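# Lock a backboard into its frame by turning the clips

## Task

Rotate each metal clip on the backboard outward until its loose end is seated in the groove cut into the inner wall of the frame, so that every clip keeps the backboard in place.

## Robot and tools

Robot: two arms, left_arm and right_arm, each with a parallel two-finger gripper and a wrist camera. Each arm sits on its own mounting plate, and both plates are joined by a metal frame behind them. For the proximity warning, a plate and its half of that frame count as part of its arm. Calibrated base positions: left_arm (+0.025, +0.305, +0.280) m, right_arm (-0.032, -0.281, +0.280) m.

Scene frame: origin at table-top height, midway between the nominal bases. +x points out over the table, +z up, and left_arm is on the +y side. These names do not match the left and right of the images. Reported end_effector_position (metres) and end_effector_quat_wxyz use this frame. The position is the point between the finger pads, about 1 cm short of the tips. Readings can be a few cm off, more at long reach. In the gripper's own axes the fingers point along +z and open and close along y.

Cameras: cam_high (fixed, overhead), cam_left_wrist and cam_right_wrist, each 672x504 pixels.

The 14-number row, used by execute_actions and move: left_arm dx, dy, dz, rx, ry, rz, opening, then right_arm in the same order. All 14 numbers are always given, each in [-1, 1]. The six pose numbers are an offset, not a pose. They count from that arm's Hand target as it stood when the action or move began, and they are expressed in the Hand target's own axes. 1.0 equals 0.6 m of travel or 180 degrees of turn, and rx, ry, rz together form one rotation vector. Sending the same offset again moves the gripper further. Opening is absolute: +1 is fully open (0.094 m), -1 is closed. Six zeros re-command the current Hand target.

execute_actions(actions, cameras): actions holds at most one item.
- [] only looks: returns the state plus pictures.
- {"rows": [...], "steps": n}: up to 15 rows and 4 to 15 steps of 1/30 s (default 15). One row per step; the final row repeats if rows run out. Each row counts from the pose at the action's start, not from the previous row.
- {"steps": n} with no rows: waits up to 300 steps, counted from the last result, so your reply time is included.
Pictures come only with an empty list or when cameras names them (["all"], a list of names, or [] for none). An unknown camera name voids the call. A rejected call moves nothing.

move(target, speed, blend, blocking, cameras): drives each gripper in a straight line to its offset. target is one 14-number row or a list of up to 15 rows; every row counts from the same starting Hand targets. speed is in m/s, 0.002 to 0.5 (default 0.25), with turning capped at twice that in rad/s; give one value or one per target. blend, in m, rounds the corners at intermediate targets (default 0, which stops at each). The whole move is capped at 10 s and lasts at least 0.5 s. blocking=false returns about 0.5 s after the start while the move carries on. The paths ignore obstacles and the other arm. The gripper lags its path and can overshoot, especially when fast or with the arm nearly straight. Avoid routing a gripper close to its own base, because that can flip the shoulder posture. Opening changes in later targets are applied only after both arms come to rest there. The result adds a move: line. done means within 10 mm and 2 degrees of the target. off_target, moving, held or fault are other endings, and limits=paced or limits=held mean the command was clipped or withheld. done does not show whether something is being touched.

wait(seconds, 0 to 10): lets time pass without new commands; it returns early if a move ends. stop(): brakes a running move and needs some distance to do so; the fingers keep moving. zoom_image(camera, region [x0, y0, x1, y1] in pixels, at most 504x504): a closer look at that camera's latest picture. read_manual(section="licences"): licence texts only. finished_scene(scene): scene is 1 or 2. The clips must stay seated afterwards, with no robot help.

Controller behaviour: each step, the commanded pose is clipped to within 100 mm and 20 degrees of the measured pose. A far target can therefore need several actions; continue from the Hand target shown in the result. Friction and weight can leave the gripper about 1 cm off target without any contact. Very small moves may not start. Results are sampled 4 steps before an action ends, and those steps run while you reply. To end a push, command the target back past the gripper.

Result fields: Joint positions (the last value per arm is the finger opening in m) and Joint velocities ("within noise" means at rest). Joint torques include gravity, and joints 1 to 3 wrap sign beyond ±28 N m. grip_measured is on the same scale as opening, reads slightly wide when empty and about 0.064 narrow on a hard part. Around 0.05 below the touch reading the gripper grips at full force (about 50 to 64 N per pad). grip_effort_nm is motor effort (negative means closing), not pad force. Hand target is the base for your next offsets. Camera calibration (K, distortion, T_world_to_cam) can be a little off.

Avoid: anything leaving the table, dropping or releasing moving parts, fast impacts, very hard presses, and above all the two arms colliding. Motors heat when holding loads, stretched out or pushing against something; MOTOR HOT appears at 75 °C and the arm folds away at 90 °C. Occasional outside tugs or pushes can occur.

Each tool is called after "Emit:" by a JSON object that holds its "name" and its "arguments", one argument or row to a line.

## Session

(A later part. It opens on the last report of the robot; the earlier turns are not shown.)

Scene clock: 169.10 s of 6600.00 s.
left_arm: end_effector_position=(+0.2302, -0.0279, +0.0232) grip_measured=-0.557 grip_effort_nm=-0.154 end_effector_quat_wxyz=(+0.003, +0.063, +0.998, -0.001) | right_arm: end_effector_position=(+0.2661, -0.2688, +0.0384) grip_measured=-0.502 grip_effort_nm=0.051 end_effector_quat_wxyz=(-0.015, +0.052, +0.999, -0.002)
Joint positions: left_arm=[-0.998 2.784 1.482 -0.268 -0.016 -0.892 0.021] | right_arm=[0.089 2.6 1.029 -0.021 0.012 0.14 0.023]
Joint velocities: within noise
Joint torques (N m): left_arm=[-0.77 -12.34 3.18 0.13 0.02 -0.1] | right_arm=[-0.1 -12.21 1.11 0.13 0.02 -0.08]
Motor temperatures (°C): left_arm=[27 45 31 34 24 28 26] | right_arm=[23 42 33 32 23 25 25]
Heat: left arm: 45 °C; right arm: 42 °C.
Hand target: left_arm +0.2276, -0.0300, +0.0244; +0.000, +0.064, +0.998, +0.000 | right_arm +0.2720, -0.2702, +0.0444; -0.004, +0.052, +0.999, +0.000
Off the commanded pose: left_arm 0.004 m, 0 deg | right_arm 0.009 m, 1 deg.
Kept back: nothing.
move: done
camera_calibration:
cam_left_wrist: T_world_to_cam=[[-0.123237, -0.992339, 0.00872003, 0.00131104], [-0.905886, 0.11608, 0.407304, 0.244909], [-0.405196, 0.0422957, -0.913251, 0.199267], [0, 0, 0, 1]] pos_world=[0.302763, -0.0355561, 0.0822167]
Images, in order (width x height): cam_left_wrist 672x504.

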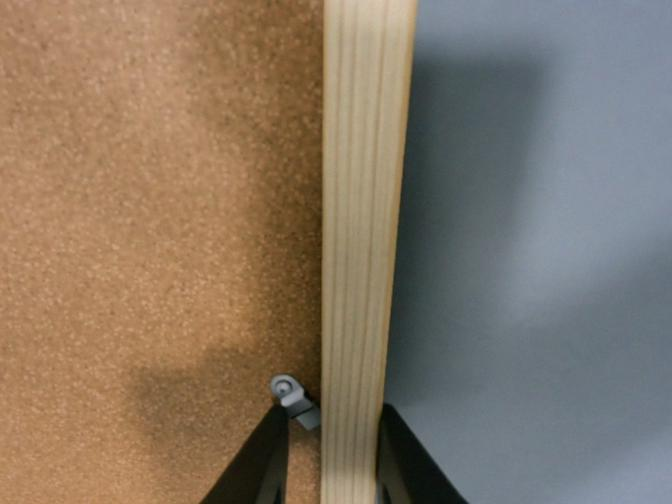

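Emit:
{"name": "move", "arguments": {
  "target": [
    [-0.005,-0.002,0.002,0,0,0,-0.60, 0,0,0,0,0,0,-0.5],
    [-0.006,-0.004,0.002,0,0,0,-0.64, 0,0,0,0,0,0,-0.5]
  ],
  "speed": 0.03,
  "cameras": ["cam_left_wrist"]
}}

Emit:
{"name": "zoom_image", "arguments": {
  "camera": "cam_left_wrist",
  "region": [220, 280, 460, 500]
}}

Scene clock: 171.23 s of 6600.00 s.
left_arm: end_effector_position=(+0.2306, -0.0297, +0.0246) grip_measured=-0.637 grip_effort_nm=-0.115 end_effector_quat_wxyz=(+0.001, +0.063, +0.998, -0.001) | right_arm: end_effector_position=(+0.2661, -0.2688, +0.0384) grip_measured=-0.502 grip_effort_nm=0.046 end_effector_quat_wxyz=(-0.015, +0.052, +0.999, -0.002)
Joint positions: left_arm=[-0.999 2.784 1.493 -0.281 -0.014 -0.892 0.017] | right_arm=[0.089 2.6 1.029 -0.021 0.012 0.14 0.023]
Joint velocities: within noise
Joint torques (N m): left_arm=[-0.46 -11.37 4.37 0.12 0 -0.06] | right_arm=[-0.28 -12.1 1.24 0.17 0.03 -0.08]
Motor temperatures (°C): left_arm=[27 45 31 34 24 28 26] | right_arm=[23 42 33 32 23 25 25]
Heat: left arm: 45 °C; right arm: 42 °C.
Hand target: left_arm +0.2308, -0.0328, +0.0232; +0.000, +0.064, +0.998, +0.000 | right_arm +0.2720, -0.2702, +0.0444; -0.004, +0.052, +0.999, +0.000
Off the commanded pose: left_arm 0.003 m, 0 deg | right_arm 0.009 m, 1 deg.
Kept back: nothing.
move: done
camera_calibration:
cam_left_wrist: T_world_to_cam=[[-0.123249, -0.992341, 0.00831142, -0.00037746], [-0.904379, 0.115765, 0.410727, 0.244457], [-0.408544, 0.0431053, -0.91172, 0.201463], [0, 0, 0, 1]] pos_world=[0.303342, -0.0373582, 0.0832762]
Images, in order (width x height): cam_left_wrist 672x504.

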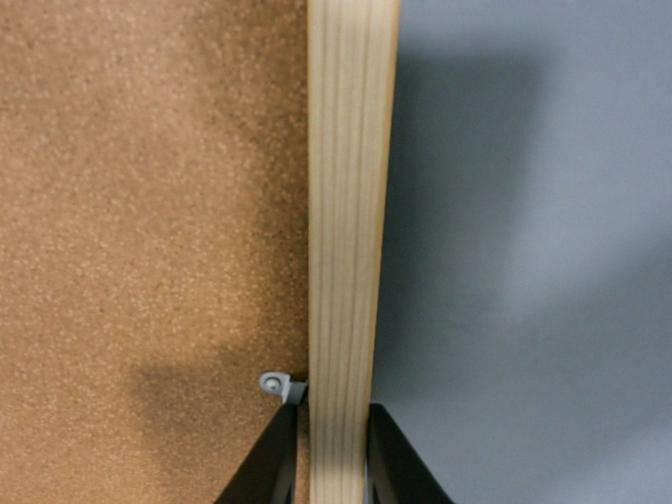

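Scaled by 2.100 from the camera's 672x504 image, which has a finer 960x720 frame.

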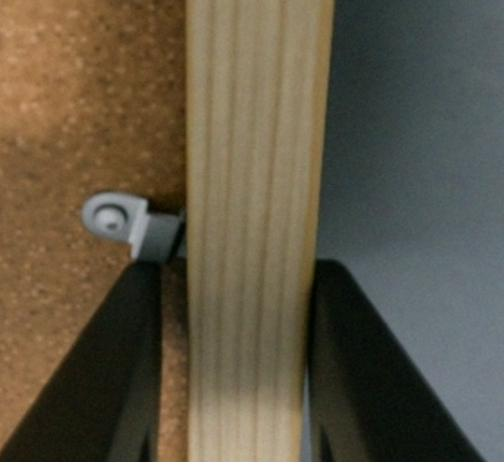

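Emit:
{"name": "move", "arguments": {
  "target": [
    [-0.006,-0.002,0.0,0,0,0,-0.69, 0,0,0,0,0,0,-0.5]
  ],
  "speed": 0.03,
  "cameras": ["cam_left_wrist"]
}}

Emit:
{"name": "zoom_image", "arguments": {
  "camera": "cam_left_wrist",
  "region": [220, 280, 460, 500]
}}

Scene clock: 172.17 s of 6600.00 s.
left_arm: end_effector_position=(+0.2317, -0.0322, +0.0265) grip_measured=-0.687 grip_effort_nm=-0.110 end_effector_quat_wxyz=(-0.001, +0.063, +0.998, +0.000) | right_arm: end_effector_position=(+0.2661, -0.2688, +0.0384) grip_measured=-0.502 grip_effort_nm=0.046 end_effector_quat_wxyz=(-0.015, +0.052, +0.999, -0.002)
Joint positions: left_arm=[-0.999 2.784 1.508 -0.299 -0.011 -0.892 0.015] | right_arm=[0.089 2.6 1.029 -0.021 0.012 0.14 0.023]
Joint velocities: within noise
Joint torques (N m): left_arm=[-0.09 -10.92 4.62 0.16 -0.02 -0.02] | right_arm=[-0.27 -12.26 1.13 0.13 0.04 -0.05]
Motor temperatures (°C): left_arm=[27 45 31 34 24 28 26] | right_arm=[23 42 33 32 23 25 25]
Heat: left arm: 45 °C; right arm: 42 °C.
Hand target: left_arm +0.2342, -0.0344, +0.0232; +0.000, +0.064, +0.998, +0.000 | right_arm +0.2720, -0.2702, +0.0444; -0.004, +0.052, +0.999, +0.000
Off the commanded pose: left_arm 0.005 m, 0 deg | right_arm 0.009 m, 1 deg.
Kept back: nothing.
move: done
camera_calibration:
cam_left_wrist: T_world_to_cam=[[-0.123255, -0.992343, 0.0079568, -0.00276808], [-0.903077, 0.115485, 0.41366, 0.244573], [-0.411411, 0.0438002, -0.910397, 0.204457], [0, 0, 0, 1]] pos_world=[0.304643, -0.0399466, 0.0849894]
Images, in order (width x height): cam_left_wrist 672x504.

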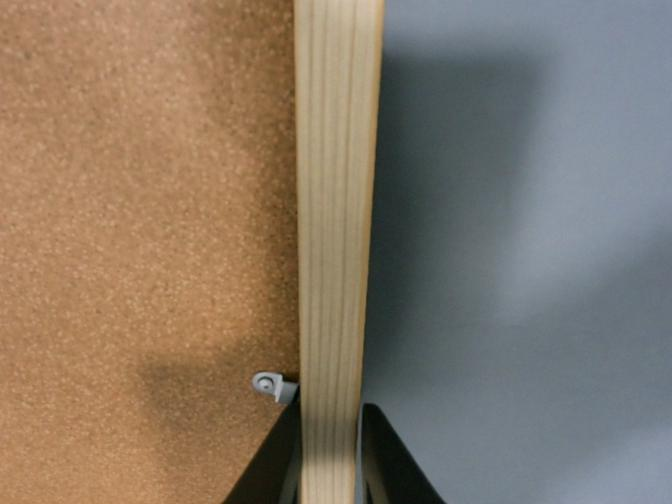

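Scaled by 2.100 from the camera's 672x504 image, which has a finer 960x720 frame.

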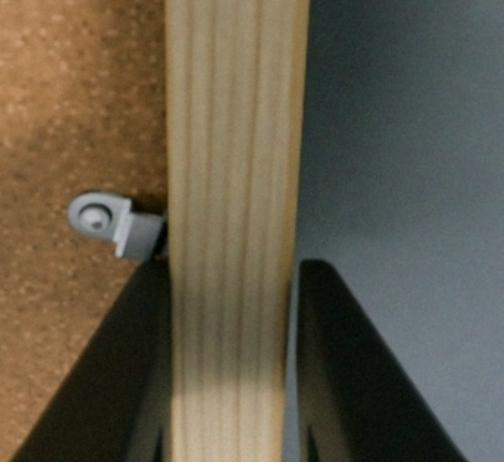

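Emit:
{"name": "move", "arguments": {
  "target": [
    [0.0,0.003,-0.025,0,0,0,-0.40, 0,0,0,0,0,0,-0.5],
    [-0.005,0.012,-0.025,0,0,0,-0.36, 0,0,0,0,0,0,-0.5],
    [-0.005,0.012,0.006,0,0,0,-0.36, 0,0,0,0,0,0,-0.5]
  ],
  "speed": 0.08,
  "cameras": ["cam_left_wrist"]
}}

Emit:
{"name": "zoom_image", "arguments": {
  "camera": "cam_left_wrist",
  "region": [220, 280, 460, 500]
}}

Scene clock: 174.70 s of 6600.00 s.
left_arm: end_effector_position=(+0.2341, -0.0250, +0.0246) grip_measured=-0.363 grip_effort_nm=0.159 end_effector_quat_wxyz=(-0.004, +0.062, +0.998, +0.003) | right_arm: end_effector_position=(+0.2661, -0.2688, +0.0384) grip_measured=-0.502 grip_effort_nm=0.046 end_effector_quat_wxyz=(-0.015, +0.052, +0.999, -0.002)
Joint positions: left_arm=[-0.983 2.786 1.498 -0.296 -0.011 -0.879 0.03] | right_arm=[0.089 2.6 1.029 -0.021 0.012 0.14 0.023]
Joint velocities: within noise
Joint torques (N m): left_arm=[0.09 -10.62 4.27 0.29 -0.03 0] | right_arm=[-0.28 -12.4 1.11 0.13 0.02 -0.08]
Motor temperatures (°C): left_arm=[27 45 31 34 24 28 26] | right_arm=[23 42 33 32 23 25 25]
Heat: left arm: 45 °C; right arm: 42 °C.
Hand target: left_arm +0.2382, -0.0278, +0.0196; +0.000, +0.064, +0.998, +0.000 | right_arm +0.2720, -0.2702, +0.0444; -0.004, +0.052, +0.999, +0.000
Off the commanded pose: left_arm 0.007 m, 1 deg | right_arm 0.009 m, 1 deg.
Kept back: nothing.
move: done; target 2's new opening was sent with left_arm's hand 0.012 m and 1 deg from that target
camera_calibration:
cam_left_wrist: T_world_to_cam=[[-0.121464, -0.992596, 0.000738508, 0.00447567], [-0.900952, 0.110561, 0.419596, 0.245967], [-0.416571, 0.0503003, -0.90771, 0.204661], [0, 0, 0, 1]] pos_world=[0.307404, -0.0330464, 0.0825625]
Images, in order (width x height): cam_left_wrist 672x504.

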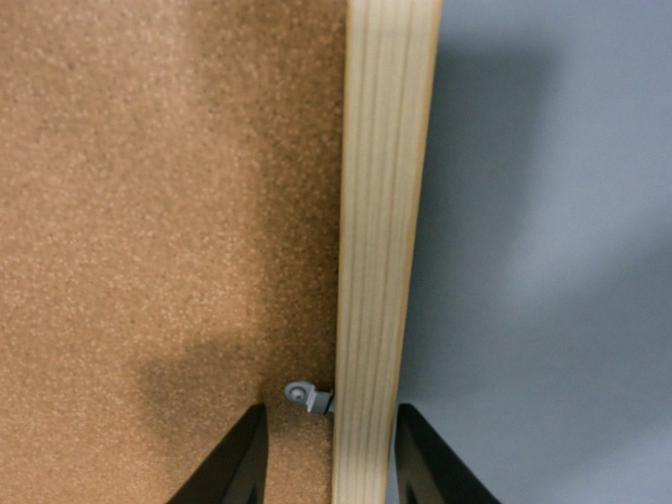

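Scaled by 2.100 from the camera's 672x504 image, which has a finer 960x720 frame.

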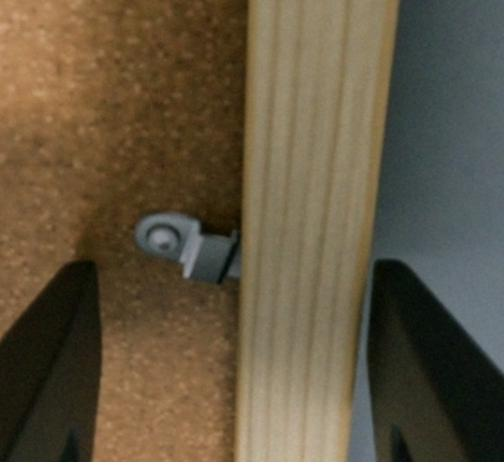

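Emit:
{"name": "move", "arguments": {
  "target": [
    [-0.000,-0.003,0.003,0,0,0,-0.55, 0,0,0,0,0,0,-0.5],
    [-0.000,-0.005,0.003,0,0,0,-0.65, 0,0,0,0,0,0,-0.5]
  ],
  "speed": 0.03,
  "cameras": ["cam_left_wrist"]
}}

Emit:
{"name": "zoom_image", "arguments": {
  "camera": "cam_left_wrist",
  "region": [220, 280, 460, 500]
}}

Scene clock: 176.83 s of 6600.00 s.
left_arm: end_effector_position=(+0.2362, -0.0290, +0.0247) grip_measured=-0.644 grip_effort_nm=-0.305 end_effector_quat_wxyz=(-0.003, +0.063, +0.998, +0.000) | right_arm: end_effector_position=(+0.2661, -0.2688, +0.0384) grip_measured=-0.502 grip_effort_nm=0.046 end_effector_quat_wxyz=(-0.015, +0.052, +0.999, -0.002)
Joint positions: left_arm=[-0.983 2.791 1.513 -0.3 -0.009 -0.878 0.017] | right_arm=[0.089 2.6 1.029 -0.021 0.012 0.14 0.023]
Joint velocities: within noise
Joint torques (N m): left_arm=[-0.27 -10.19 4.42 0.29 -0.05 -0.02] | right_arm=[-0.16 -12.25 1.25 0.15 0.03 -0.03]
Motor temperatures (°C): left_arm=[27 45 31 34 24 28 26] | right_arm=[23 42 33 32 23 25 25]
Heat: left arm: 45 °C; right arm: 42 °C.
Hand target: left_arm +0.2377, -0.0308, +0.0178; +0.000, +0.064, +0.998, +0.000 | right_arm +0.2720, -0.2702, +0.0444; -0.004, +0.052, +0.999, +0.000
Off the commanded pose: left_arm 0.007 m, 0 deg | right_arm 0.009 m, 1 deg.
Kept back: nothing.
move: done
camera_calibration:
cam_left_wrist: T_world_to_cam=[[-0.121747, -0.992535, 0.00725278, 0.000705182], [-0.901791, 0.113663, 0.416958, 0.24862], [-0.41467, 0.0442227, -0.908897, 0.205265], [0, 0, 0, 1]] pos_world=[0.309406, -0.0366362, 0.0828954]
Images, in order (width x height): cam_left_wrist 672x504.

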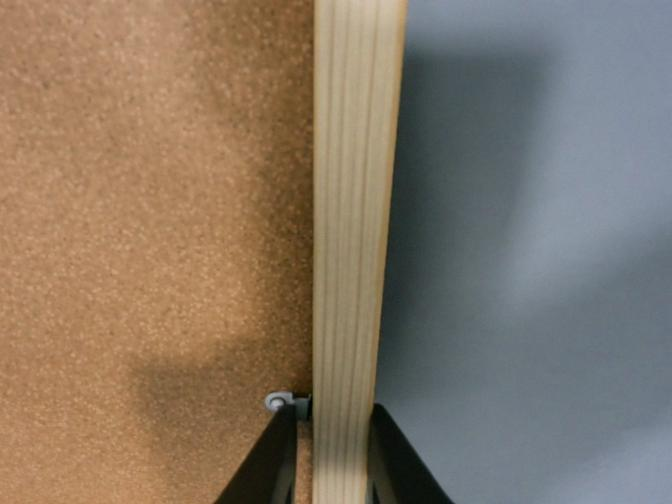

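Scaled by 2.100 from the camera's 672x504 image, which has a finer 960x720 frame.

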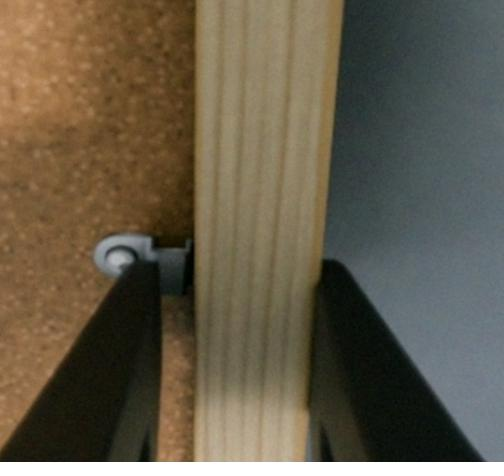

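Emit:
{"name": "move", "arguments": {
  "target": [
    [0,0.003,-0.002,0,0,0,-0.45, 0,0,0,0,0,0,-0.5],
    [0.0,0.003,-0.12,0,0,0,-0.3, 0,0,0,0,0,0,-0.5],
    [-0.246,0.2,-0.12,0,0,0.5,-0.2, 0,0,0,0,0,0,-0.5]
  ],
  "speed": [0.05,0.15,0.25],
  "cameras": ["all"]
}}

Scene clock: 183.97 s of 6600.00 s.
left_arm: end_effector_position=(+0.3991, +0.0690, +0.0941) grip_measured=-0.203 grip_effort_nm=0.154 end_effector_quat_wxyz=(+0.007, +0.749, +0.663, +0.002) | right_arm: end_effector_position=(+0.2661, -0.2688, +0.0384) grip_measured=-0.502 grip_effort_nm=0.042 end_effector_quat_wxyz=(-0.015, +0.052, +0.999, -0.002)
Joint positions: left_arm=[-0.544 2.675 1.678 -0.558 -0.013 1.129 0.037] | right_arm=[0.089 2.6 1.029 -0.021 0.012 0.14 0.023]
Joint velocities: within noise
Joint torques (N m): left_arm=[-0.12 -11.43 5.86 0.08 -0.02 0.02] | right_arm=[-0.42 -12.22 1.11 0.15 0.01 -0.11]
Motor temperatures (°C): left_arm=[27 45 31 34 24 28 26] | right_arm=[23 42 33 32 23 25 25]
Heat: left arm: 45 °C; right arm: 42 °C.
Hand target: left_arm +0.3992, +0.0696, +0.0898; +0.000, +0.751, +0.660, +0.000 | right_arm +0.2720, -0.2702, +0.0444; -0.004, +0.052, +0.999, +0.000
Off the commanded pose: left_arm 0.004 m, 1 deg | right_arm 0.009 m, 1 deg.
Kept back: nothing.
move: done
camera_calibration:
cam_left_wrist: T_world_to_cam=[[-0.992927, 0.11863, -0.0047356, 0.389374], [0.106487, 0.90751, 0.406308, -0.100729], [0.0524977, 0.40293, -0.913724, 0.120817], [0, 0, 0, 1]] pos_world=[0.391004, -0.00345892, 0.153164]
cam_right_wrist: T_world_to_cam=[[-0.0994185, -0.995045, 0.000929183, -0.240012], [-0.880409, 0.0883998, 0.465903, 0.277153], [-0.463677, 0.0455013, -0.884835, 0.255059], [0, 0, 0, 1]] pos_world=[0.338411, -0.274929, 0.0967817]

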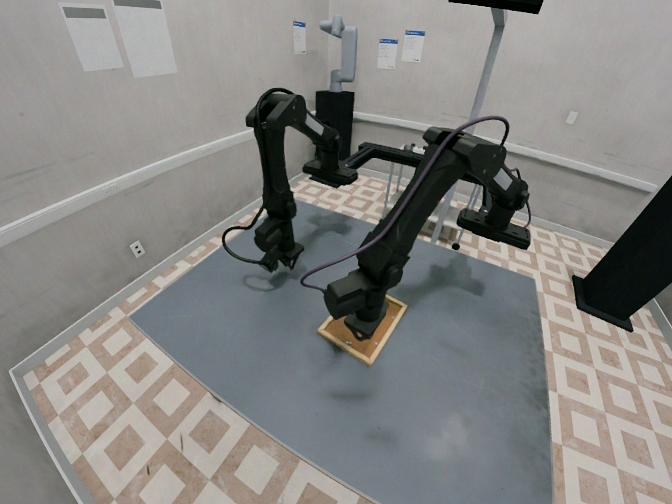

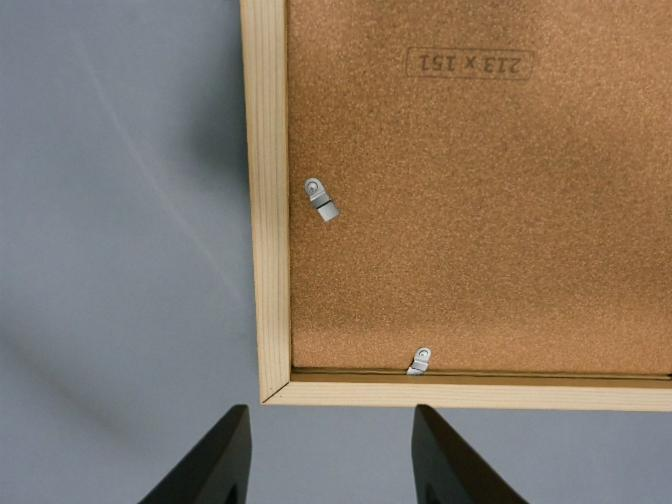

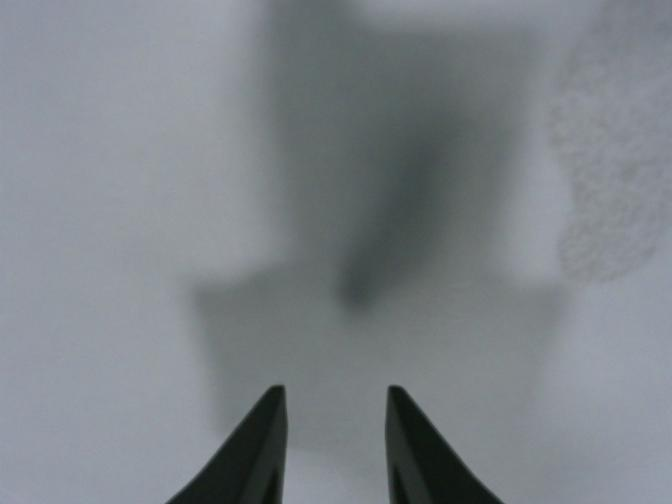

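Emit:
{"name": "move", "arguments": {
  "target": [
    [-0.045,0.020,0.075,0,0,0.007,-0.22, 0,0,0,0,0,0,-0.5]
  ],
  "speed": 0.12,
  "cameras": ["cam_left_wrist"]
}}

Scene clock: 185.63 s of 6600.00 s.
left_arm: end_effector_position=(+0.4089, +0.0418, +0.0477) grip_measured=-0.217 grip_effort_nm=-0.115 end_effector_quat_wxyz=(+0.006, +0.760, +0.650, +0.002) | right_arm: end_effector_position=(+0.2661, -0.2688, +0.0384) grip_measured=-0.502 grip_effort_nm=0.051 end_effector_quat_wxyz=(-0.015, +0.052, +0.999, -0.002)
Joint positions: left_arm=[-0.581 2.883 1.91 -0.584 -0.014 1.125 0.037] | right_arm=[0.089 2.6 1.029 -0.021 0.012 0.14 0.023]
Joint velocities: within noise
Joint torques (N m): left_arm=[-0.36 -12.62 5.91 0.1 0 -0.11] | right_arm=[-0.35 -12.38 1.21 0.13 0.03 -0.08]
Motor temperatures (°C): left_arm=[27 44 31 34 24 28 26] | right_arm=[23 42 33 32 23 25 25]
Heat: left arm: 44 °C; right arm: 42 °C.
Hand target: left_arm +0.4078, +0.0413, +0.0448; +0.000, +0.758, +0.652, +0.000 | right_arm +0.2720, -0.2702, +0.0444; -0.004, +0.052, +0.999, +0.000
Off the commanded pose: left_arm 0.003 m, 1 deg | right_arm 0.009 m, 1 deg.
Kept back: nothing.
move: done
camera_calibration:
cam_left_wrist: T_world_to_cam=[[-0.988445, 0.151521, -0.00424503, 0.39894], [0.136658, 0.902904, 0.407541, -0.0705233], [0.0655837, 0.402251, -0.913177, 0.0835452], [0, 0, 0, 1]] pos_world=[0.398488, -0.030378, 0.106726]
Images, in order (width x height): cam_left_wrist 672x504.

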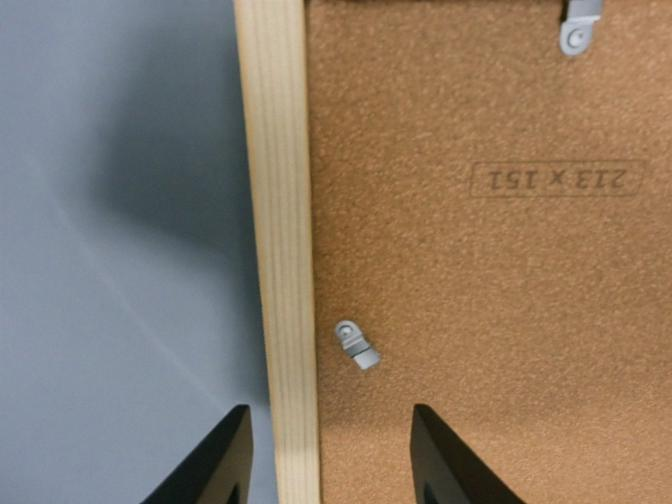

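Emit:
{"name": "move", "arguments": {
  "target": [
    [0,0.0,0.042,0,0,0.0,-0.22, 0,0,0,0,0,0,-0.5]
  ],
  "speed": 0.07,
  "cameras": ["cam_left_wrist"]
}}

Emit:
{"name": "zoom_image", "arguments": {
  "camera": "cam_left_wrist",
  "region": [220, 280, 460, 500]
}}

Scene clock: 186.77 s of 6600.00 s.
left_arm: end_effector_position=(+0.4073, +0.0430, +0.0252) grip_measured=-0.218 grip_effort_nm=-0.100 end_effector_quat_wxyz=(-0.001, +0.760, +0.650, +0.001) | right_arm: end_effector_position=(+0.2661, -0.2688, +0.0384) grip_measured=-0.502 grip_effort_nm=0.051 end_effector_quat_wxyz=(-0.015, +0.052, +0.999, -0.002)
Joint positions: left_arm=[-0.581 2.957 1.967 -0.579 -0.016 1.125 0.037] | right_arm=[0.089 2.6 1.029 -0.021 0.012 0.14 0.023]
Joint velocities: within noise
Joint torques (N m): left_arm=[-0.32 -12.19 5.74 0.22 0.02 -0.1] | right_arm=[-0.4 -12.4 1.11 0.18 0.03 -0.06]
Motor temperatures (°C): left_arm=[27 44 31 34 24 28 26] | right_arm=[23 42 33 32 23 25 25]
Heat: left arm: 44 °C; right arm: 42 °C.
Hand target: left_arm +0.4079, +0.0412, +0.0197; +0.000, +0.758, +0.652, +0.000 | right_arm +0.2720, -0.2702, +0.0444; -0.004, +0.052, +0.999, +0.000
Off the commanded pose: left_arm 0.006 m, 0 deg | right_arm 0.009 m, 1 deg.
Kept back: nothing.
move: done
camera_calibration:
cam_left_wrist: T_world_to_cam=[[-0.988466, 0.151296, 0.00661358, 0.396795], [0.140416, 0.899276, 0.414229, -0.0637212], [0.0567237, 0.41038, -0.910149, 0.0658162], [0, 0, 0, 1]] pos_world=[0.397433, -0.0297401, 0.0836734]
Images, in order (width x height): cam_left_wrist 672x504.

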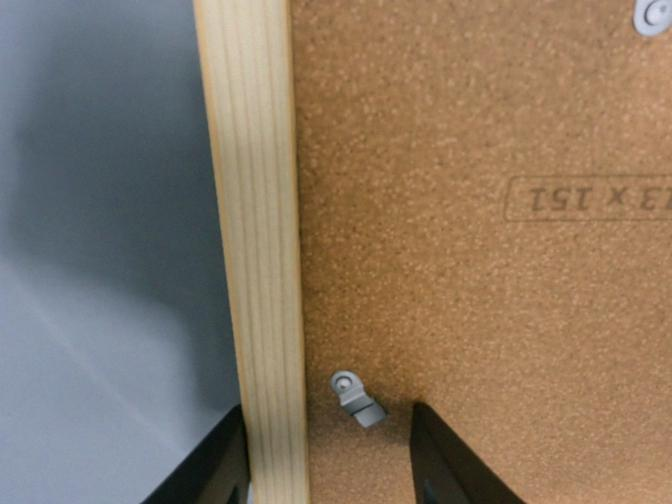

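Scaled by 2.100 from the camera's 672x504 image, which has a finer 960x720 frame.

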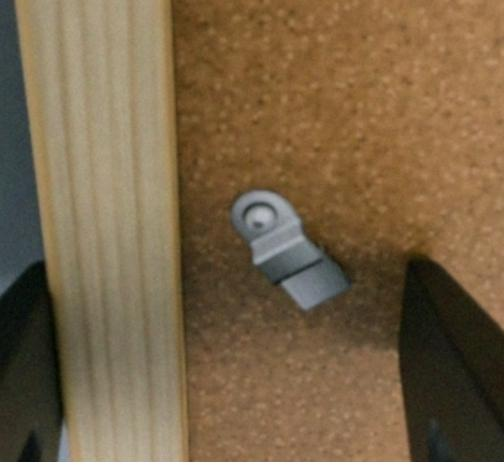

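Emit:
{"name": "move", "arguments": {
  "target": [
    [0,0.005,0.005,0,0,0.0,-0.35, 0,0,0,0,0,0,-0.5],
    [0,0.010,0.005,0,0,0.0,-0.47, 0,0,0,0,0,0,-0.5]
  ],
  "speed": 0.03,
  "cameras": ["cam_left_wrist"]
}}

Emit:
{"name": "zoom_image", "arguments": {
  "camera": "cam_left_wrist",
  "region": [220, 280, 460, 500]
}}

Scene clock: 188.90 s of 6600.00 s.
left_arm: end_effector_position=(+0.4114, +0.0419, +0.0256) grip_measured=-0.467 grip_effort_nm=-0.139 end_effector_quat_wxyz=(-0.005, +0.759, +0.651, +0.002) | right_arm: end_effector_position=(+0.2661, -0.2688, +0.0384) grip_measured=-0.502 grip_effort_nm=0.056 end_effector_quat_wxyz=(-0.015, +0.052, +0.999, -0.002)
Joint positions: left_arm=[-0.579 2.978 2.018 -0.618 -0.021 1.125 0.025] | right_arm=[0.089 2.6 1.029 -0.021 0.012 0.14 0.023]
Joint velocities: within noise
Joint torques (N m): left_arm=[0.03 -11.67 5.89 0.33 0.06 -0.05] | right_arm=[-0.27 -12.12 1.13 0.2 0.02 -0.07]
Motor temperatures (°C): left_arm=[27 44 31 34 24 28 26] | right_arm=[23 42 33 31 23 25 25]
Heat: left arm: 44 °C; right arm: 42 °C.
Hand target: left_arm +0.4139, +0.0404, +0.0166; +0.000, +0.758, +0.652, +0.000 | right_arm +0.2720, -0.2702, +0.0444; -0.004, +0.052, +0.999, +0.000
Off the commanded pose: left_arm 0.009 m, 1 deg | right_arm 0.009 m, 1 deg.
Kept back: nothing.
move: done
camera_calibration:
cam_left_wrist: T_world_to_cam=[[-0.988575, 0.150221, 0.012379, 0.400956], [0.141378, 0.895631, 0.421731, -0.0638903], [0.0522656, 0.418662, -0.906637, 0.0677203], [0, 0, 0, 1]] pos_world=[0.401868, -0.0313616, 0.0833788]
Images, in order (width x height): cam_left_wrist 672x504.

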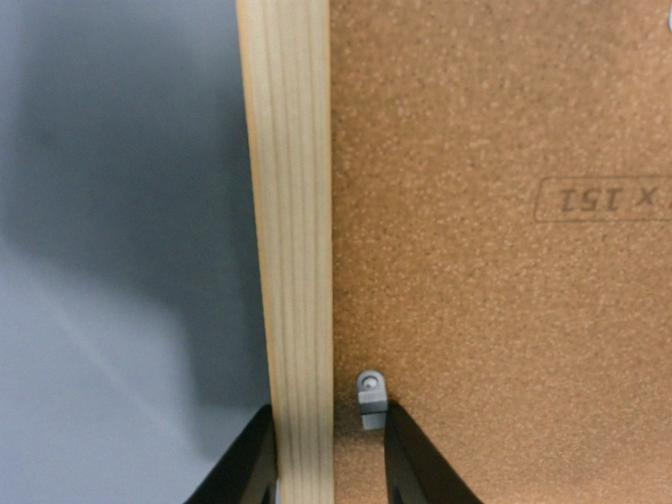

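Scaled by 2.100 from the camera's 672x504 image, which has a finer 960x720 frame.

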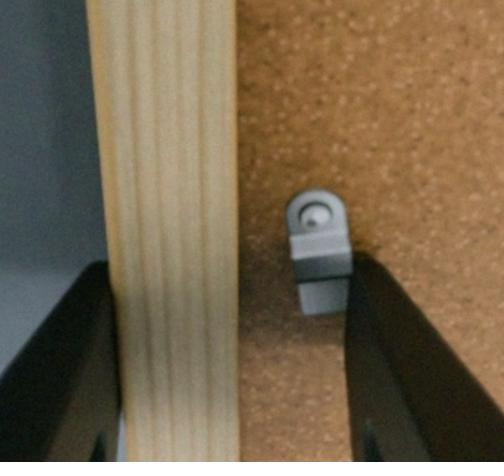

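Emit:
{"name": "move", "arguments": {
  "target": [
    [-0.003,0.004,0.0,0,0,0.0,-0.55, 0,0,0,0,0,0,-0.5],
    [-0.003,0.006,0.0,0,0,0.0,-0.60, 0,0,0,0,0,0,-0.5]
  ],
  "speed": 0.03,
  "cameras": ["cam_left_wrist"]
}}

Emit:
{"name": "zoom_image", "arguments": {
  "camera": "cam_left_wrist",
  "region": [220, 280, 460, 500]
}}

Scene clock: 191.07 s of 6600.00 s.
left_arm: end_effector_position=(+0.4141, +0.0409, +0.0252) grip_measured=-0.597 grip_effort_nm=-0.144 end_effector_quat_wxyz=(-0.008, +0.759, +0.651, +0.003) | right_arm: end_effector_position=(+0.2661, -0.2688, +0.0384) grip_measured=-0.502 grip_effort_nm=0.051 end_effector_quat_wxyz=(-0.015, +0.052, +0.999, -0.002)
Joint positions: left_arm=[-0.579 2.994 2.053 -0.642 -0.024 1.125 0.019] | right_arm=[0.089 2.6 1.029 -0.021 0.012 0.14 0.023]
Joint velocities: within noise
Joint torques (N m): left_arm=[-0.02 -11.84 6.04 0.35 0.11 -0.06] | right_arm=[-0.38 -12.18 0.94 0.15 0.01 -0.07]
Motor temperatures (°C): left_arm=[27 44 31 34 24 28 26] | right_arm=[23 42 33 31 23 25 25]
Heat: left arm: 44 °C; right arm: 42 °C.
Hand target: left_arm +0.4170, +0.0379, +0.0167; +0.000, +0.758, +0.652, +0.000 | right_arm +0.2720, -0.2702, +0.0444; -0.004, +0.052, +0.999, +0.000
Off the commanded pose: left_arm 0.010 m, 1 deg | right_arm 0.009 m, 1 deg.
Kept back: nothing.
move: done
camera_calibration:
cam_left_wrist: T_world_to_cam=[[-0.988592, 0.149867, 0.0150048, 0.403714], [0.141946, 0.893735, 0.425546, -0.0634444], [0.050365, 0.422821, -0.904812, 0.0682688], [0, 0, 0, 1]] pos_world=[0.404676, -0.0326665, 0.0827113]
Images, in order (width x height): cam_left_wrist 672x504.

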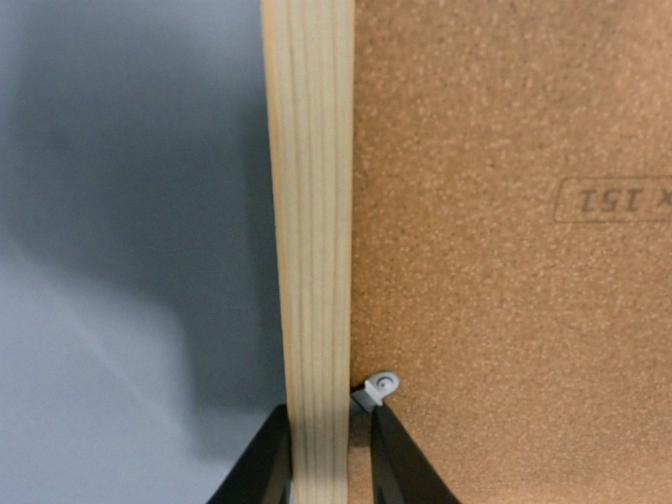

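Scaled by 2.100 from the camera's 672x504 image, which has a finer 960x720 frame.

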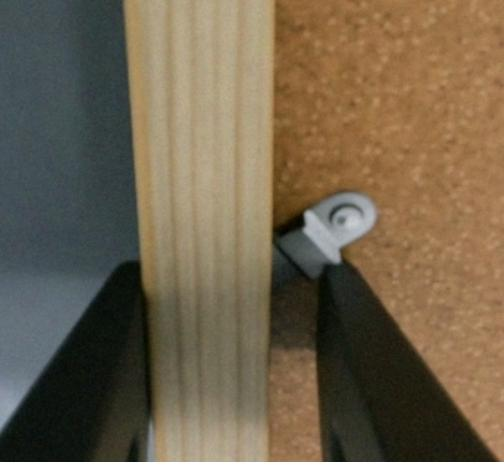

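Emit:
{"name": "move", "arguments": {
  "target": [
    [0.0,-0.001,0.0,0,0,0.0,-0.45, 0,0,0,0,0,0,-0.5],
    [-0.006,-0.001,-0.002,0,0,0.0,-0.45, 0,0,0,0,0,0,-0.5]
  ],
  "speed": 0.04,
  "cameras": ["cam_left_wrist"]
}}

Emit:
{"name": "zoom_image", "arguments": {
  "camera": "cam_left_wrist",
  "region": [220, 280, 460, 500]
}}

Scene clock: 192.70 s of 6600.00 s.
left_arm: end_effector_position=(+0.4163, +0.0393, +0.0254) grip_measured=-0.453 grip_effort_nm=0.149 end_effector_quat_wxyz=(-0.004, +0.759, +0.651, +0.004) | right_arm: end_effector_position=(+0.2661, -0.2688, +0.0384) grip_measured=-0.502 grip_effort_nm=0.046 end_effector_quat_wxyz=(-0.015, +0.052, +0.999, -0.002)
Joint positions: left_arm=[-0.579 2.995 2.059 -0.637 -0.024 1.125 0.026] | right_arm=[0.089 2.6 1.029 -0.021 0.012 0.14 0.023]
Joint velocities: within noise
Joint torques (N m): left_arm=[-0.61 -11.99 6.2 0.27 0.1 -0.11] | right_arm=[-0.31 -12.22 1.24 0.13 0.02 -0.07]
Motor temperatures (°C): left_arm=[27 44 31 34 24 28 26] | right_arm=[23 42 33 31 23 25 25]
Heat: left arm: 44 °C; right arm: 42 °C.
Hand target: left_arm +0.4161, +0.0344, +0.0180; +0.000, +0.758, +0.652, +0.000 | right_arm +0.2720, -0.2702, +0.0444; -0.004, +0.052, +0.999, +0.000
Off the commanded pose: left_arm 0.009 m, 1 deg | right_arm 0.009 m, 1 deg.
Kept back: nothing.
move: done
camera_calibration:
cam_left_wrist: T_world_to_cam=[[-0.988744, 0.149431, 0.00744009, 0.406433], [0.138563, 0.89581, 0.422285, -0.0610464], [0.0564373, 0.418563, -0.906433, 0.0666128], [0, 0, 0, 1]] pos_world=[0.406557, -0.0339291, 0.083135]
Images, in order (width x height): cam_left_wrist 672x504.

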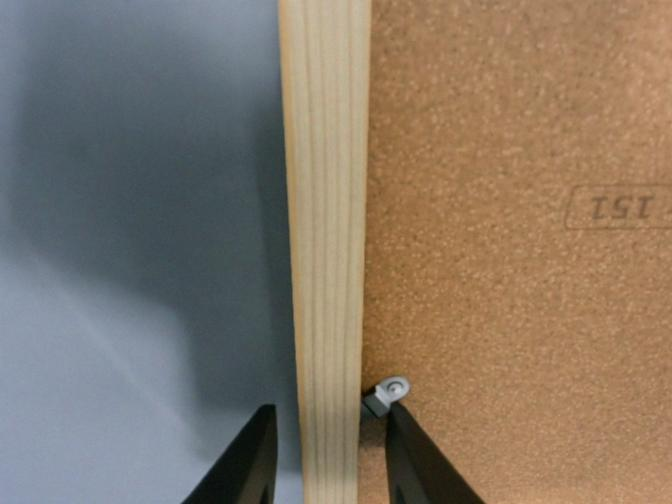

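Scaled by 2.100 from the camera's 672x504 image, which has a finer 960x720 frame.

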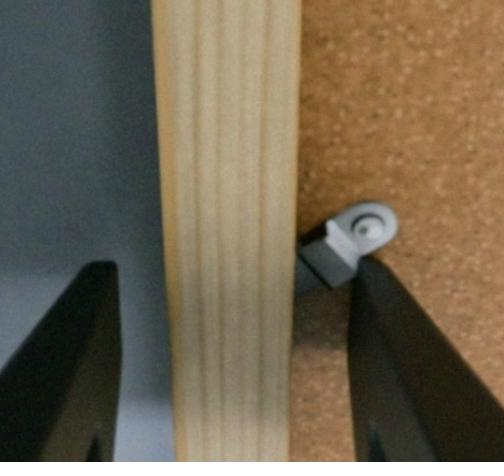

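Emit:
{"name": "move", "arguments": {
  "target": [
    [0.0,-0.002,0.0,0,0,0.0,-0.58, 0,0,0,0,0,0,-0.5],
    [0,-0.002,0.0,0,0,0.0,-0.66, 0,0,0,0,0,0,-0.5]
  ],
  "speed": 0.04,
  "cameras": ["cam_left_wrist"]
}}

Emit:
{"name": "zoom_image", "arguments": {
  "camera": "cam_left_wrist",
  "region": [220, 280, 460, 500]
}}

Scene clock: 195.97 s of 6600.00 s.
left_arm: end_effector_position=(+0.4158, +0.0391, +0.0254) grip_measured=-0.657 grip_effort_nm=-0.120 end_effector_quat_wxyz=(-0.004, +0.759, +0.652, +0.003) | right_arm: end_effector_position=(+0.2661, -0.2688, +0.0384) grip_measured=-0.502 grip_effort_nm=0.051 end_effector_quat_wxyz=(-0.015, +0.052, +0.999, -0.002)
Joint positions: left_arm=[-0.579 2.995 2.059 -0.638 -0.021 1.123 0.016] | right_arm=[0.089 2.6 1.029 -0.021 0.012 0.14 0.023]
Joint velocities: within noise
Joint torques (N m): left_arm=[-0.7 -12.3 5.48 0.32 0.07 -0.11] | right_arm=[-0.32 -12.27 1.32 0.12 0.01 -0.06]
Motor temperatures (°C): left_arm=[27 43 31 34 24 28 26] | right_arm=[23 42 33 31 23 25 25]
Heat: left arm: 43 °C; right arm: 42 °C.
Hand target: left_arm +0.4148, +0.0346, +0.0180; +0.000, +0.758, +0.652, +0.000 | right_arm +0.2720, -0.2702, +0.0444; -0.004, +0.052, +0.999, +0.000
Off the commanded pose: left_arm 0.009 m, 1 deg | right_arm 0.009 m, 1 deg.
Kept back: nothing.
move: done
camera_calibration:
cam_left_wrist: T_world_to_cam=[[-0.98895, 0.147935, 0.00961613, 0.406059], [0.138222, 0.896679, 0.42055, -0.0606155], [0.0535916, 0.417232, -0.907219, 0.0679917], [0, 0, 0, 1]] pos_world=[0.406307, -0.0340861, 0.0832704]
Images, in order (width x height): cam_left_wrist 672x504.

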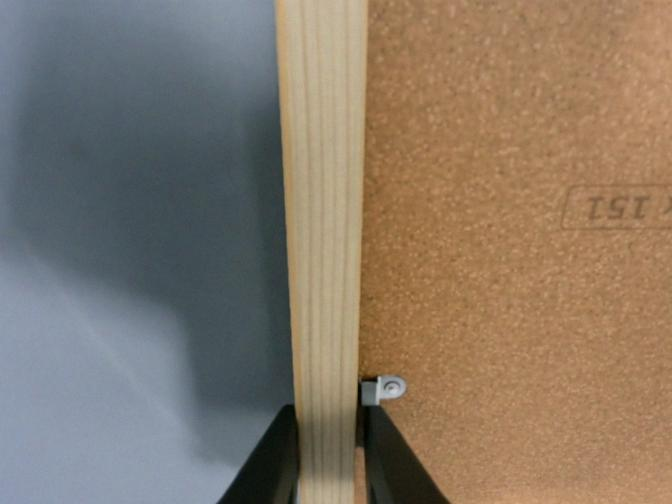

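Scaled by 2.100 from the camera's 672x504 image, which has a finer 960x720 frame.

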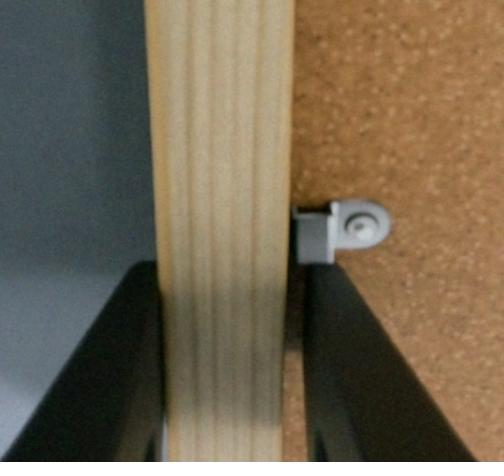

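Emit:
{"name": "move", "arguments": {
  "target": [
    [0,0,0,0,0,0,-0.45, 0,0,-0.08,0,0,0,-0.3],
    [0.0,0.0,-0.13,0,0,0,-0.4, -0.02,0.02,-0.1,0,0,0,-0.3],
    [0.25,-0.08,-0.13,0,0,0,-0.4, -0.02,0.02,-0.1,0,0,0,-0.3]
  ],
  "speed": [0.1,0.15,0.25],
  "cameras": ["all"]
}}

Scene clock: 200.77 s of 6600.00 s.
left_arm: end_effector_position=(+0.3842, +0.1958, +0.0862) grip_measured=-0.403 grip_effort_nm=0.159 end_effector_quat_wxyz=(-0.016, +0.754, +0.657, -0.003) | right_arm: end_effector_position=(+0.2768, -0.2618, +0.0970) grip_measured=-0.302 grip_effort_nm=0.061 end_effector_quat_wxyz=(-0.014, +0.052, +0.999, -0.002)
Joint positions: left_arm=[-0.281 2.554 1.347 -0.387 -0.024 1.406 0.028] | right_arm=[0.113 2.392 1.002 -0.201 0.012 0.163 0.033]
Joint velocities: within noise
Joint torques (N m): left_arm=[-0.55 -14.63 2.32 0.26 0.11 0.02] | right_arm=[0.42 -11.88 4.1 -0.04 0.01 -0.01]
Motor temperatures (°C): left_arm=[27 44 31 33 24 28 26] | right_arm=[23 43 33 31 23 25 25]
Heat: left arm: 44 °C; right arm: 43 °C.
Hand target: left_arm +0.3898, +0.1902, +0.0958; +0.000, +0.758, +0.652, +0.000 | right_arm +0.2855, -0.2593, +0.1043; -0.004, +0.052, +0.999, +0.000
Off the commanded pose: left_arm 0.013 m, 2 deg | right_arm 0.012 m, 1 deg.
Kept back: nothing.
move: off_target (left_arm, right_arm)
camera_calibration:
cam_left_wrist: T_world_to_cam=[[-0.990479, 0.133277, 0.0344834, 0.352373], [0.135191, 0.894376, 0.426398, -0.221233], [0.0259879, 0.427, -0.903878, 0.0678748], [0, 0, 0, 1]] pos_world=[0.377163, 0.121919, 0.143533]
cam_right_wrist: T_world_to_cam=[[-0.0986704, -0.99512, 0.00113192, -0.232293], [-0.88132, 0.0879148, 0.46427, 0.258942], [-0.462104, 0.0448121, -0.885693, 0.311055], [0, 0, 0, 1]] pos_world=[0.34903, -0.267863, 0.155543]

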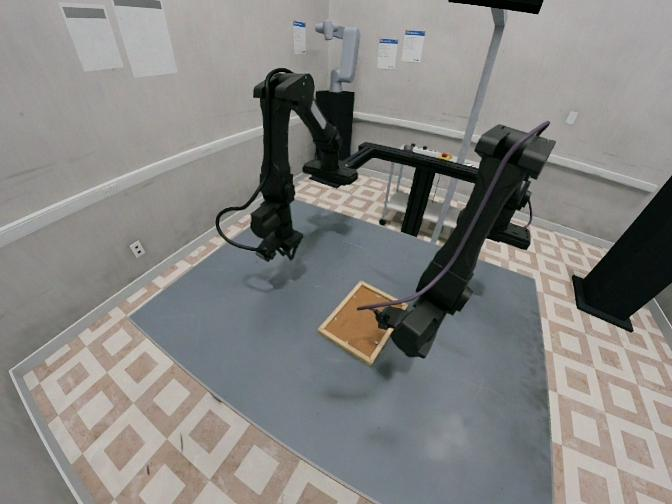

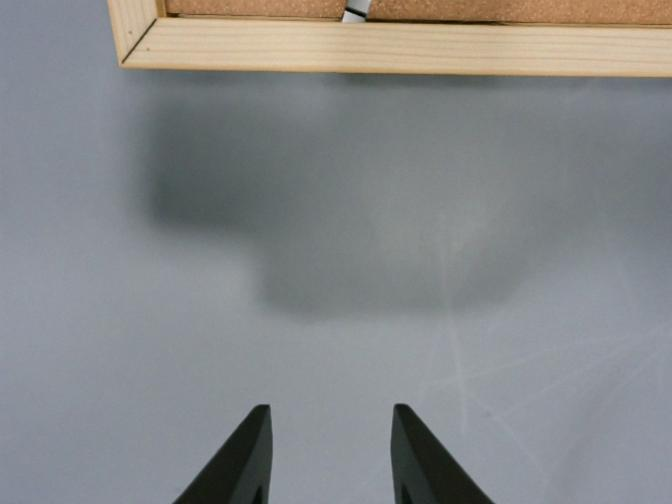

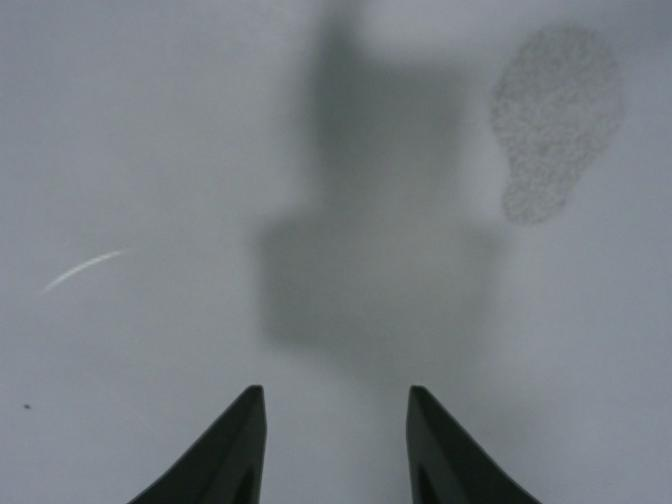

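Emit:
{"name": "move", "arguments": {
  "target": [0,0,0,0,0,0,-0.4, 0.164,0.45,-0.01,0,0,-0.49,-0.3],
  "speed": 0.3,
  "cameras": ["cam_right_wrist","cam_high"]
}}

Scene clock: 204.23 s of 6600.00 s.
left_arm: end_effector_position=(+0.3848, +0.1957, +0.0862) grip_measured=-0.403 grip_effort_nm=0.159 end_effector_quat_wxyz=(-0.015, +0.754, +0.656, -0.002) | right_arm: end_effector_position=(+0.2193, +0.0219, +0.1200) grip_measured=-0.302 grip_effort_nm=0.051 end_effector_quat_wxyz=(+0.011, -0.655, +0.756, +0.003)
Joint positions: left_arm=[-0.281 2.554 1.347 -0.385 -0.024 1.408 0.028] | right_arm=[0.929 2.475 1.356 -0.432 0.012 -0.552 0.033]
Joint velocities: within noise
Joint torques (N m): left_arm=[-0.55 -14.61 2.35 0.24 0.11 0.02] | right_arm=[0.17 -9.36 5.96 0.01 -0.02 -0.05]
Motor temperatures (°C): left_arm=[27 46 31 33 24 28 26] | right_arm=[23 43 33 31 23 25 25]
Heat: left arm: 46 °C; right arm: 43 °C.
Hand target: left_arm +0.3897, +0.1902, +0.0958; +0.000, +0.758, +0.652, +0.000 | right_arm +0.2156, +0.0193, +0.1107; -0.003, -0.658, +0.753, +0.002
Off the commanded pose: left_arm 0.012 m, 2 deg | right_arm 0.010 m, 2 deg.
Kept back: nothing.
move: off_target (left_arm)
camera_calibration:
cam_right_wrist: T_world_to_cam=[[0.99029, -0.138854, 0.006678, -0.213874], [-0.128754, -0.898026, 0.420679, 0.0344044], [-0.0524161, -0.417454, -0.907185, 0.214995], [0, 0, 0, 1]] pos_world=[0.227497, 0.0909492, 0.181995]
Images, in order (width x height): cam_high 672x504, cam_right_wrist 672x504.

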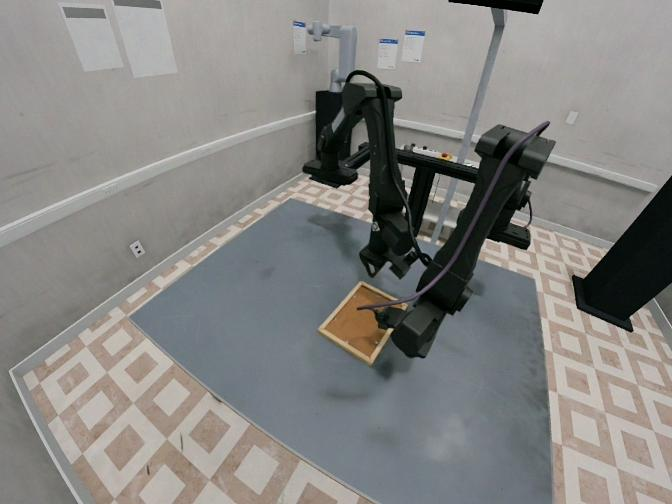

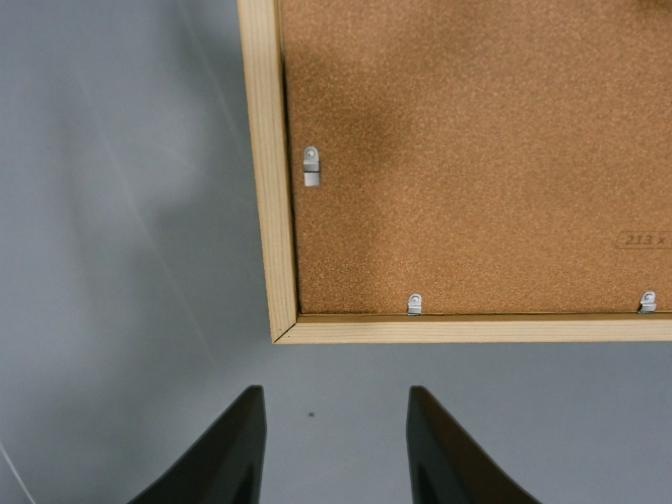

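Emit:
{"name": "move", "arguments": {
  "target": [0,0,0,0,0,0,-0.4, -0.047,0.0217,0.098,0,0,0,-0.36],
  "speed": 0.12,
  "cameras": ["cam_right_wrist"]
}}

Scene clock: 205.83 s of 6600.00 s.
left_arm: end_effector_position=(+0.3849, +0.1956, +0.0862) grip_measured=-0.403 grip_effort_nm=0.154 end_effector_quat_wxyz=(-0.014, +0.754, +0.656, -0.002) | right_arm: end_effector_position=(+0.2088, +0.0482, +0.0617) grip_measured=-0.358 grip_effort_nm=-0.120 end_effector_quat_wxyz=(-0.001, +0.659, -0.753, -0.001)
Joint positions: left_arm=[-0.281 2.554 1.347 -0.385 -0.024 1.408 0.028] | right_arm=[0.988 2.697 1.521 -0.396 0.012 -0.503 0.03]
Joint velocities: within noise
Joint torques (N m): left_arm=[-0.54 -14.61 2.32 0.23 0.11 0.02] | right_arm=[0.58 -10.28 5.46 0.23 -0.01 0.05]
Motor temperatures (°C): left_arm=[27 46 30 33 24 28 26] | right_arm=[23 43 33 31 23 25 25]
Heat: left arm: 46 °C; right arm: 43 °C.
Hand target: left_arm +0.3898, +0.1902, +0.0958; +0.000, +0.758, +0.652, +0.000 | right_arm +0.2062, +0.0492, +0.0520; -0.003, -0.658, +0.753, +0.002
Off the commanded pose: left_arm 0.012 m, 2 deg | right_arm 0.010 m, 0 deg.
Kept back: nothing.
move: off_target (left_arm)
camera_calibration:
cam_right_wrist: T_world_to_cam=[[0.99172, -0.128343, -0.00435992, -0.199622], [-0.11356, -0.892331, 0.436863, 0.076773], [-0.0599589, -0.432751, -0.899518, 0.174363], [0, 0, 0, 1]] pos_world=[0.217142, 0.118342, 0.122433]
Images, in order (width x height): cam_right_wrist 672x504.

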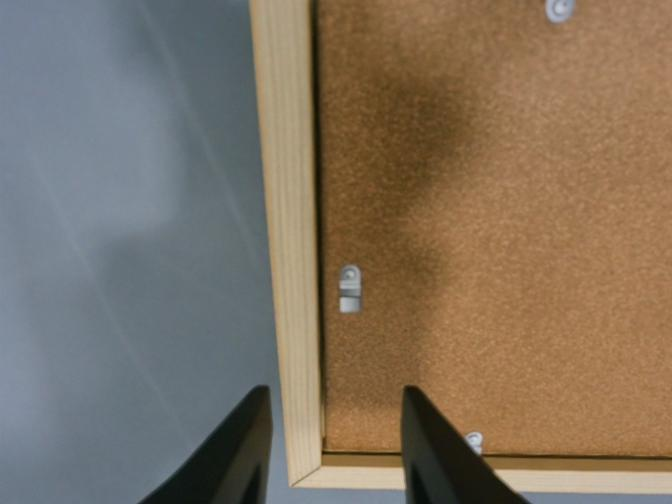

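Emit:
{"name": "move", "arguments": {
  "target": [0,0,0,0,0,0,-0.4, 0.0,0.004,0.05,0,0,0,-0.34],
  "speed": 0.08,
  "cameras": ["cam_right_wrist"]
}}

Scene clock: 207.07 s of 6600.00 s.
left_arm: end_effector_position=(+0.3849, +0.1956, +0.0862) grip_measured=-0.403 grip_effort_nm=0.159 end_effector_quat_wxyz=(-0.014, +0.754, +0.656, -0.002) | right_arm: end_effector_position=(+0.2082, +0.0480, +0.0319) grip_measured=-0.342 grip_effort_nm=0.056 end_effector_quat_wxyz=(+0.000, +0.657, -0.754, -0.001)
Joint positions: left_arm=[-0.281 2.554 1.347 -0.385 -0.024 1.408 0.028] | right_arm=[0.988 2.79 1.566 -0.348 0.012 -0.498 0.031]
Joint velocities: within noise
Joint torques (N m): left_arm=[-0.54 -14.63 2.33 0.24 0.11 0.02] | right_arm=[0.96 -10.56 5.22 0.22 -0.02 0.03]
Motor temperatures (°C): left_arm=[27 47 30 33 24 28 26] | right_arm=[23 43 33 31 23 25 25]
Heat: left arm: 47 °C; right arm: 43 °C.
Hand target: left_arm +0.3897, +0.1902, +0.0958; +0.000, +0.758, +0.652, +0.000 | right_arm +0.2035, +0.0494, +0.0220; -0.003, -0.658, +0.753, +0.002
Off the commanded pose: left_arm 0.012 m, 2 deg | right_arm 0.011 m, 0 deg.
Kept back: nothing.
move: off_target (left_arm, right_arm)
camera_calibration:
cam_right_wrist: T_world_to_cam=[[0.991071, -0.133253, -0.0047403, -0.19876], [-0.117771, -0.891489, 0.437466, 0.0903339], [-0.0625194, -0.433001, -0.899222, 0.148021], [0, 0, 0, 1]] pos_world=[0.216878, 0.11814, 0.0926432]
Images, in order (width x height): cam_right_wrist 672x504.

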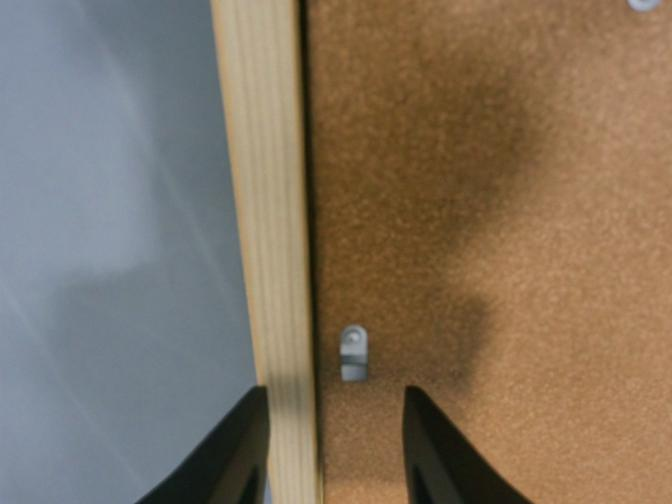

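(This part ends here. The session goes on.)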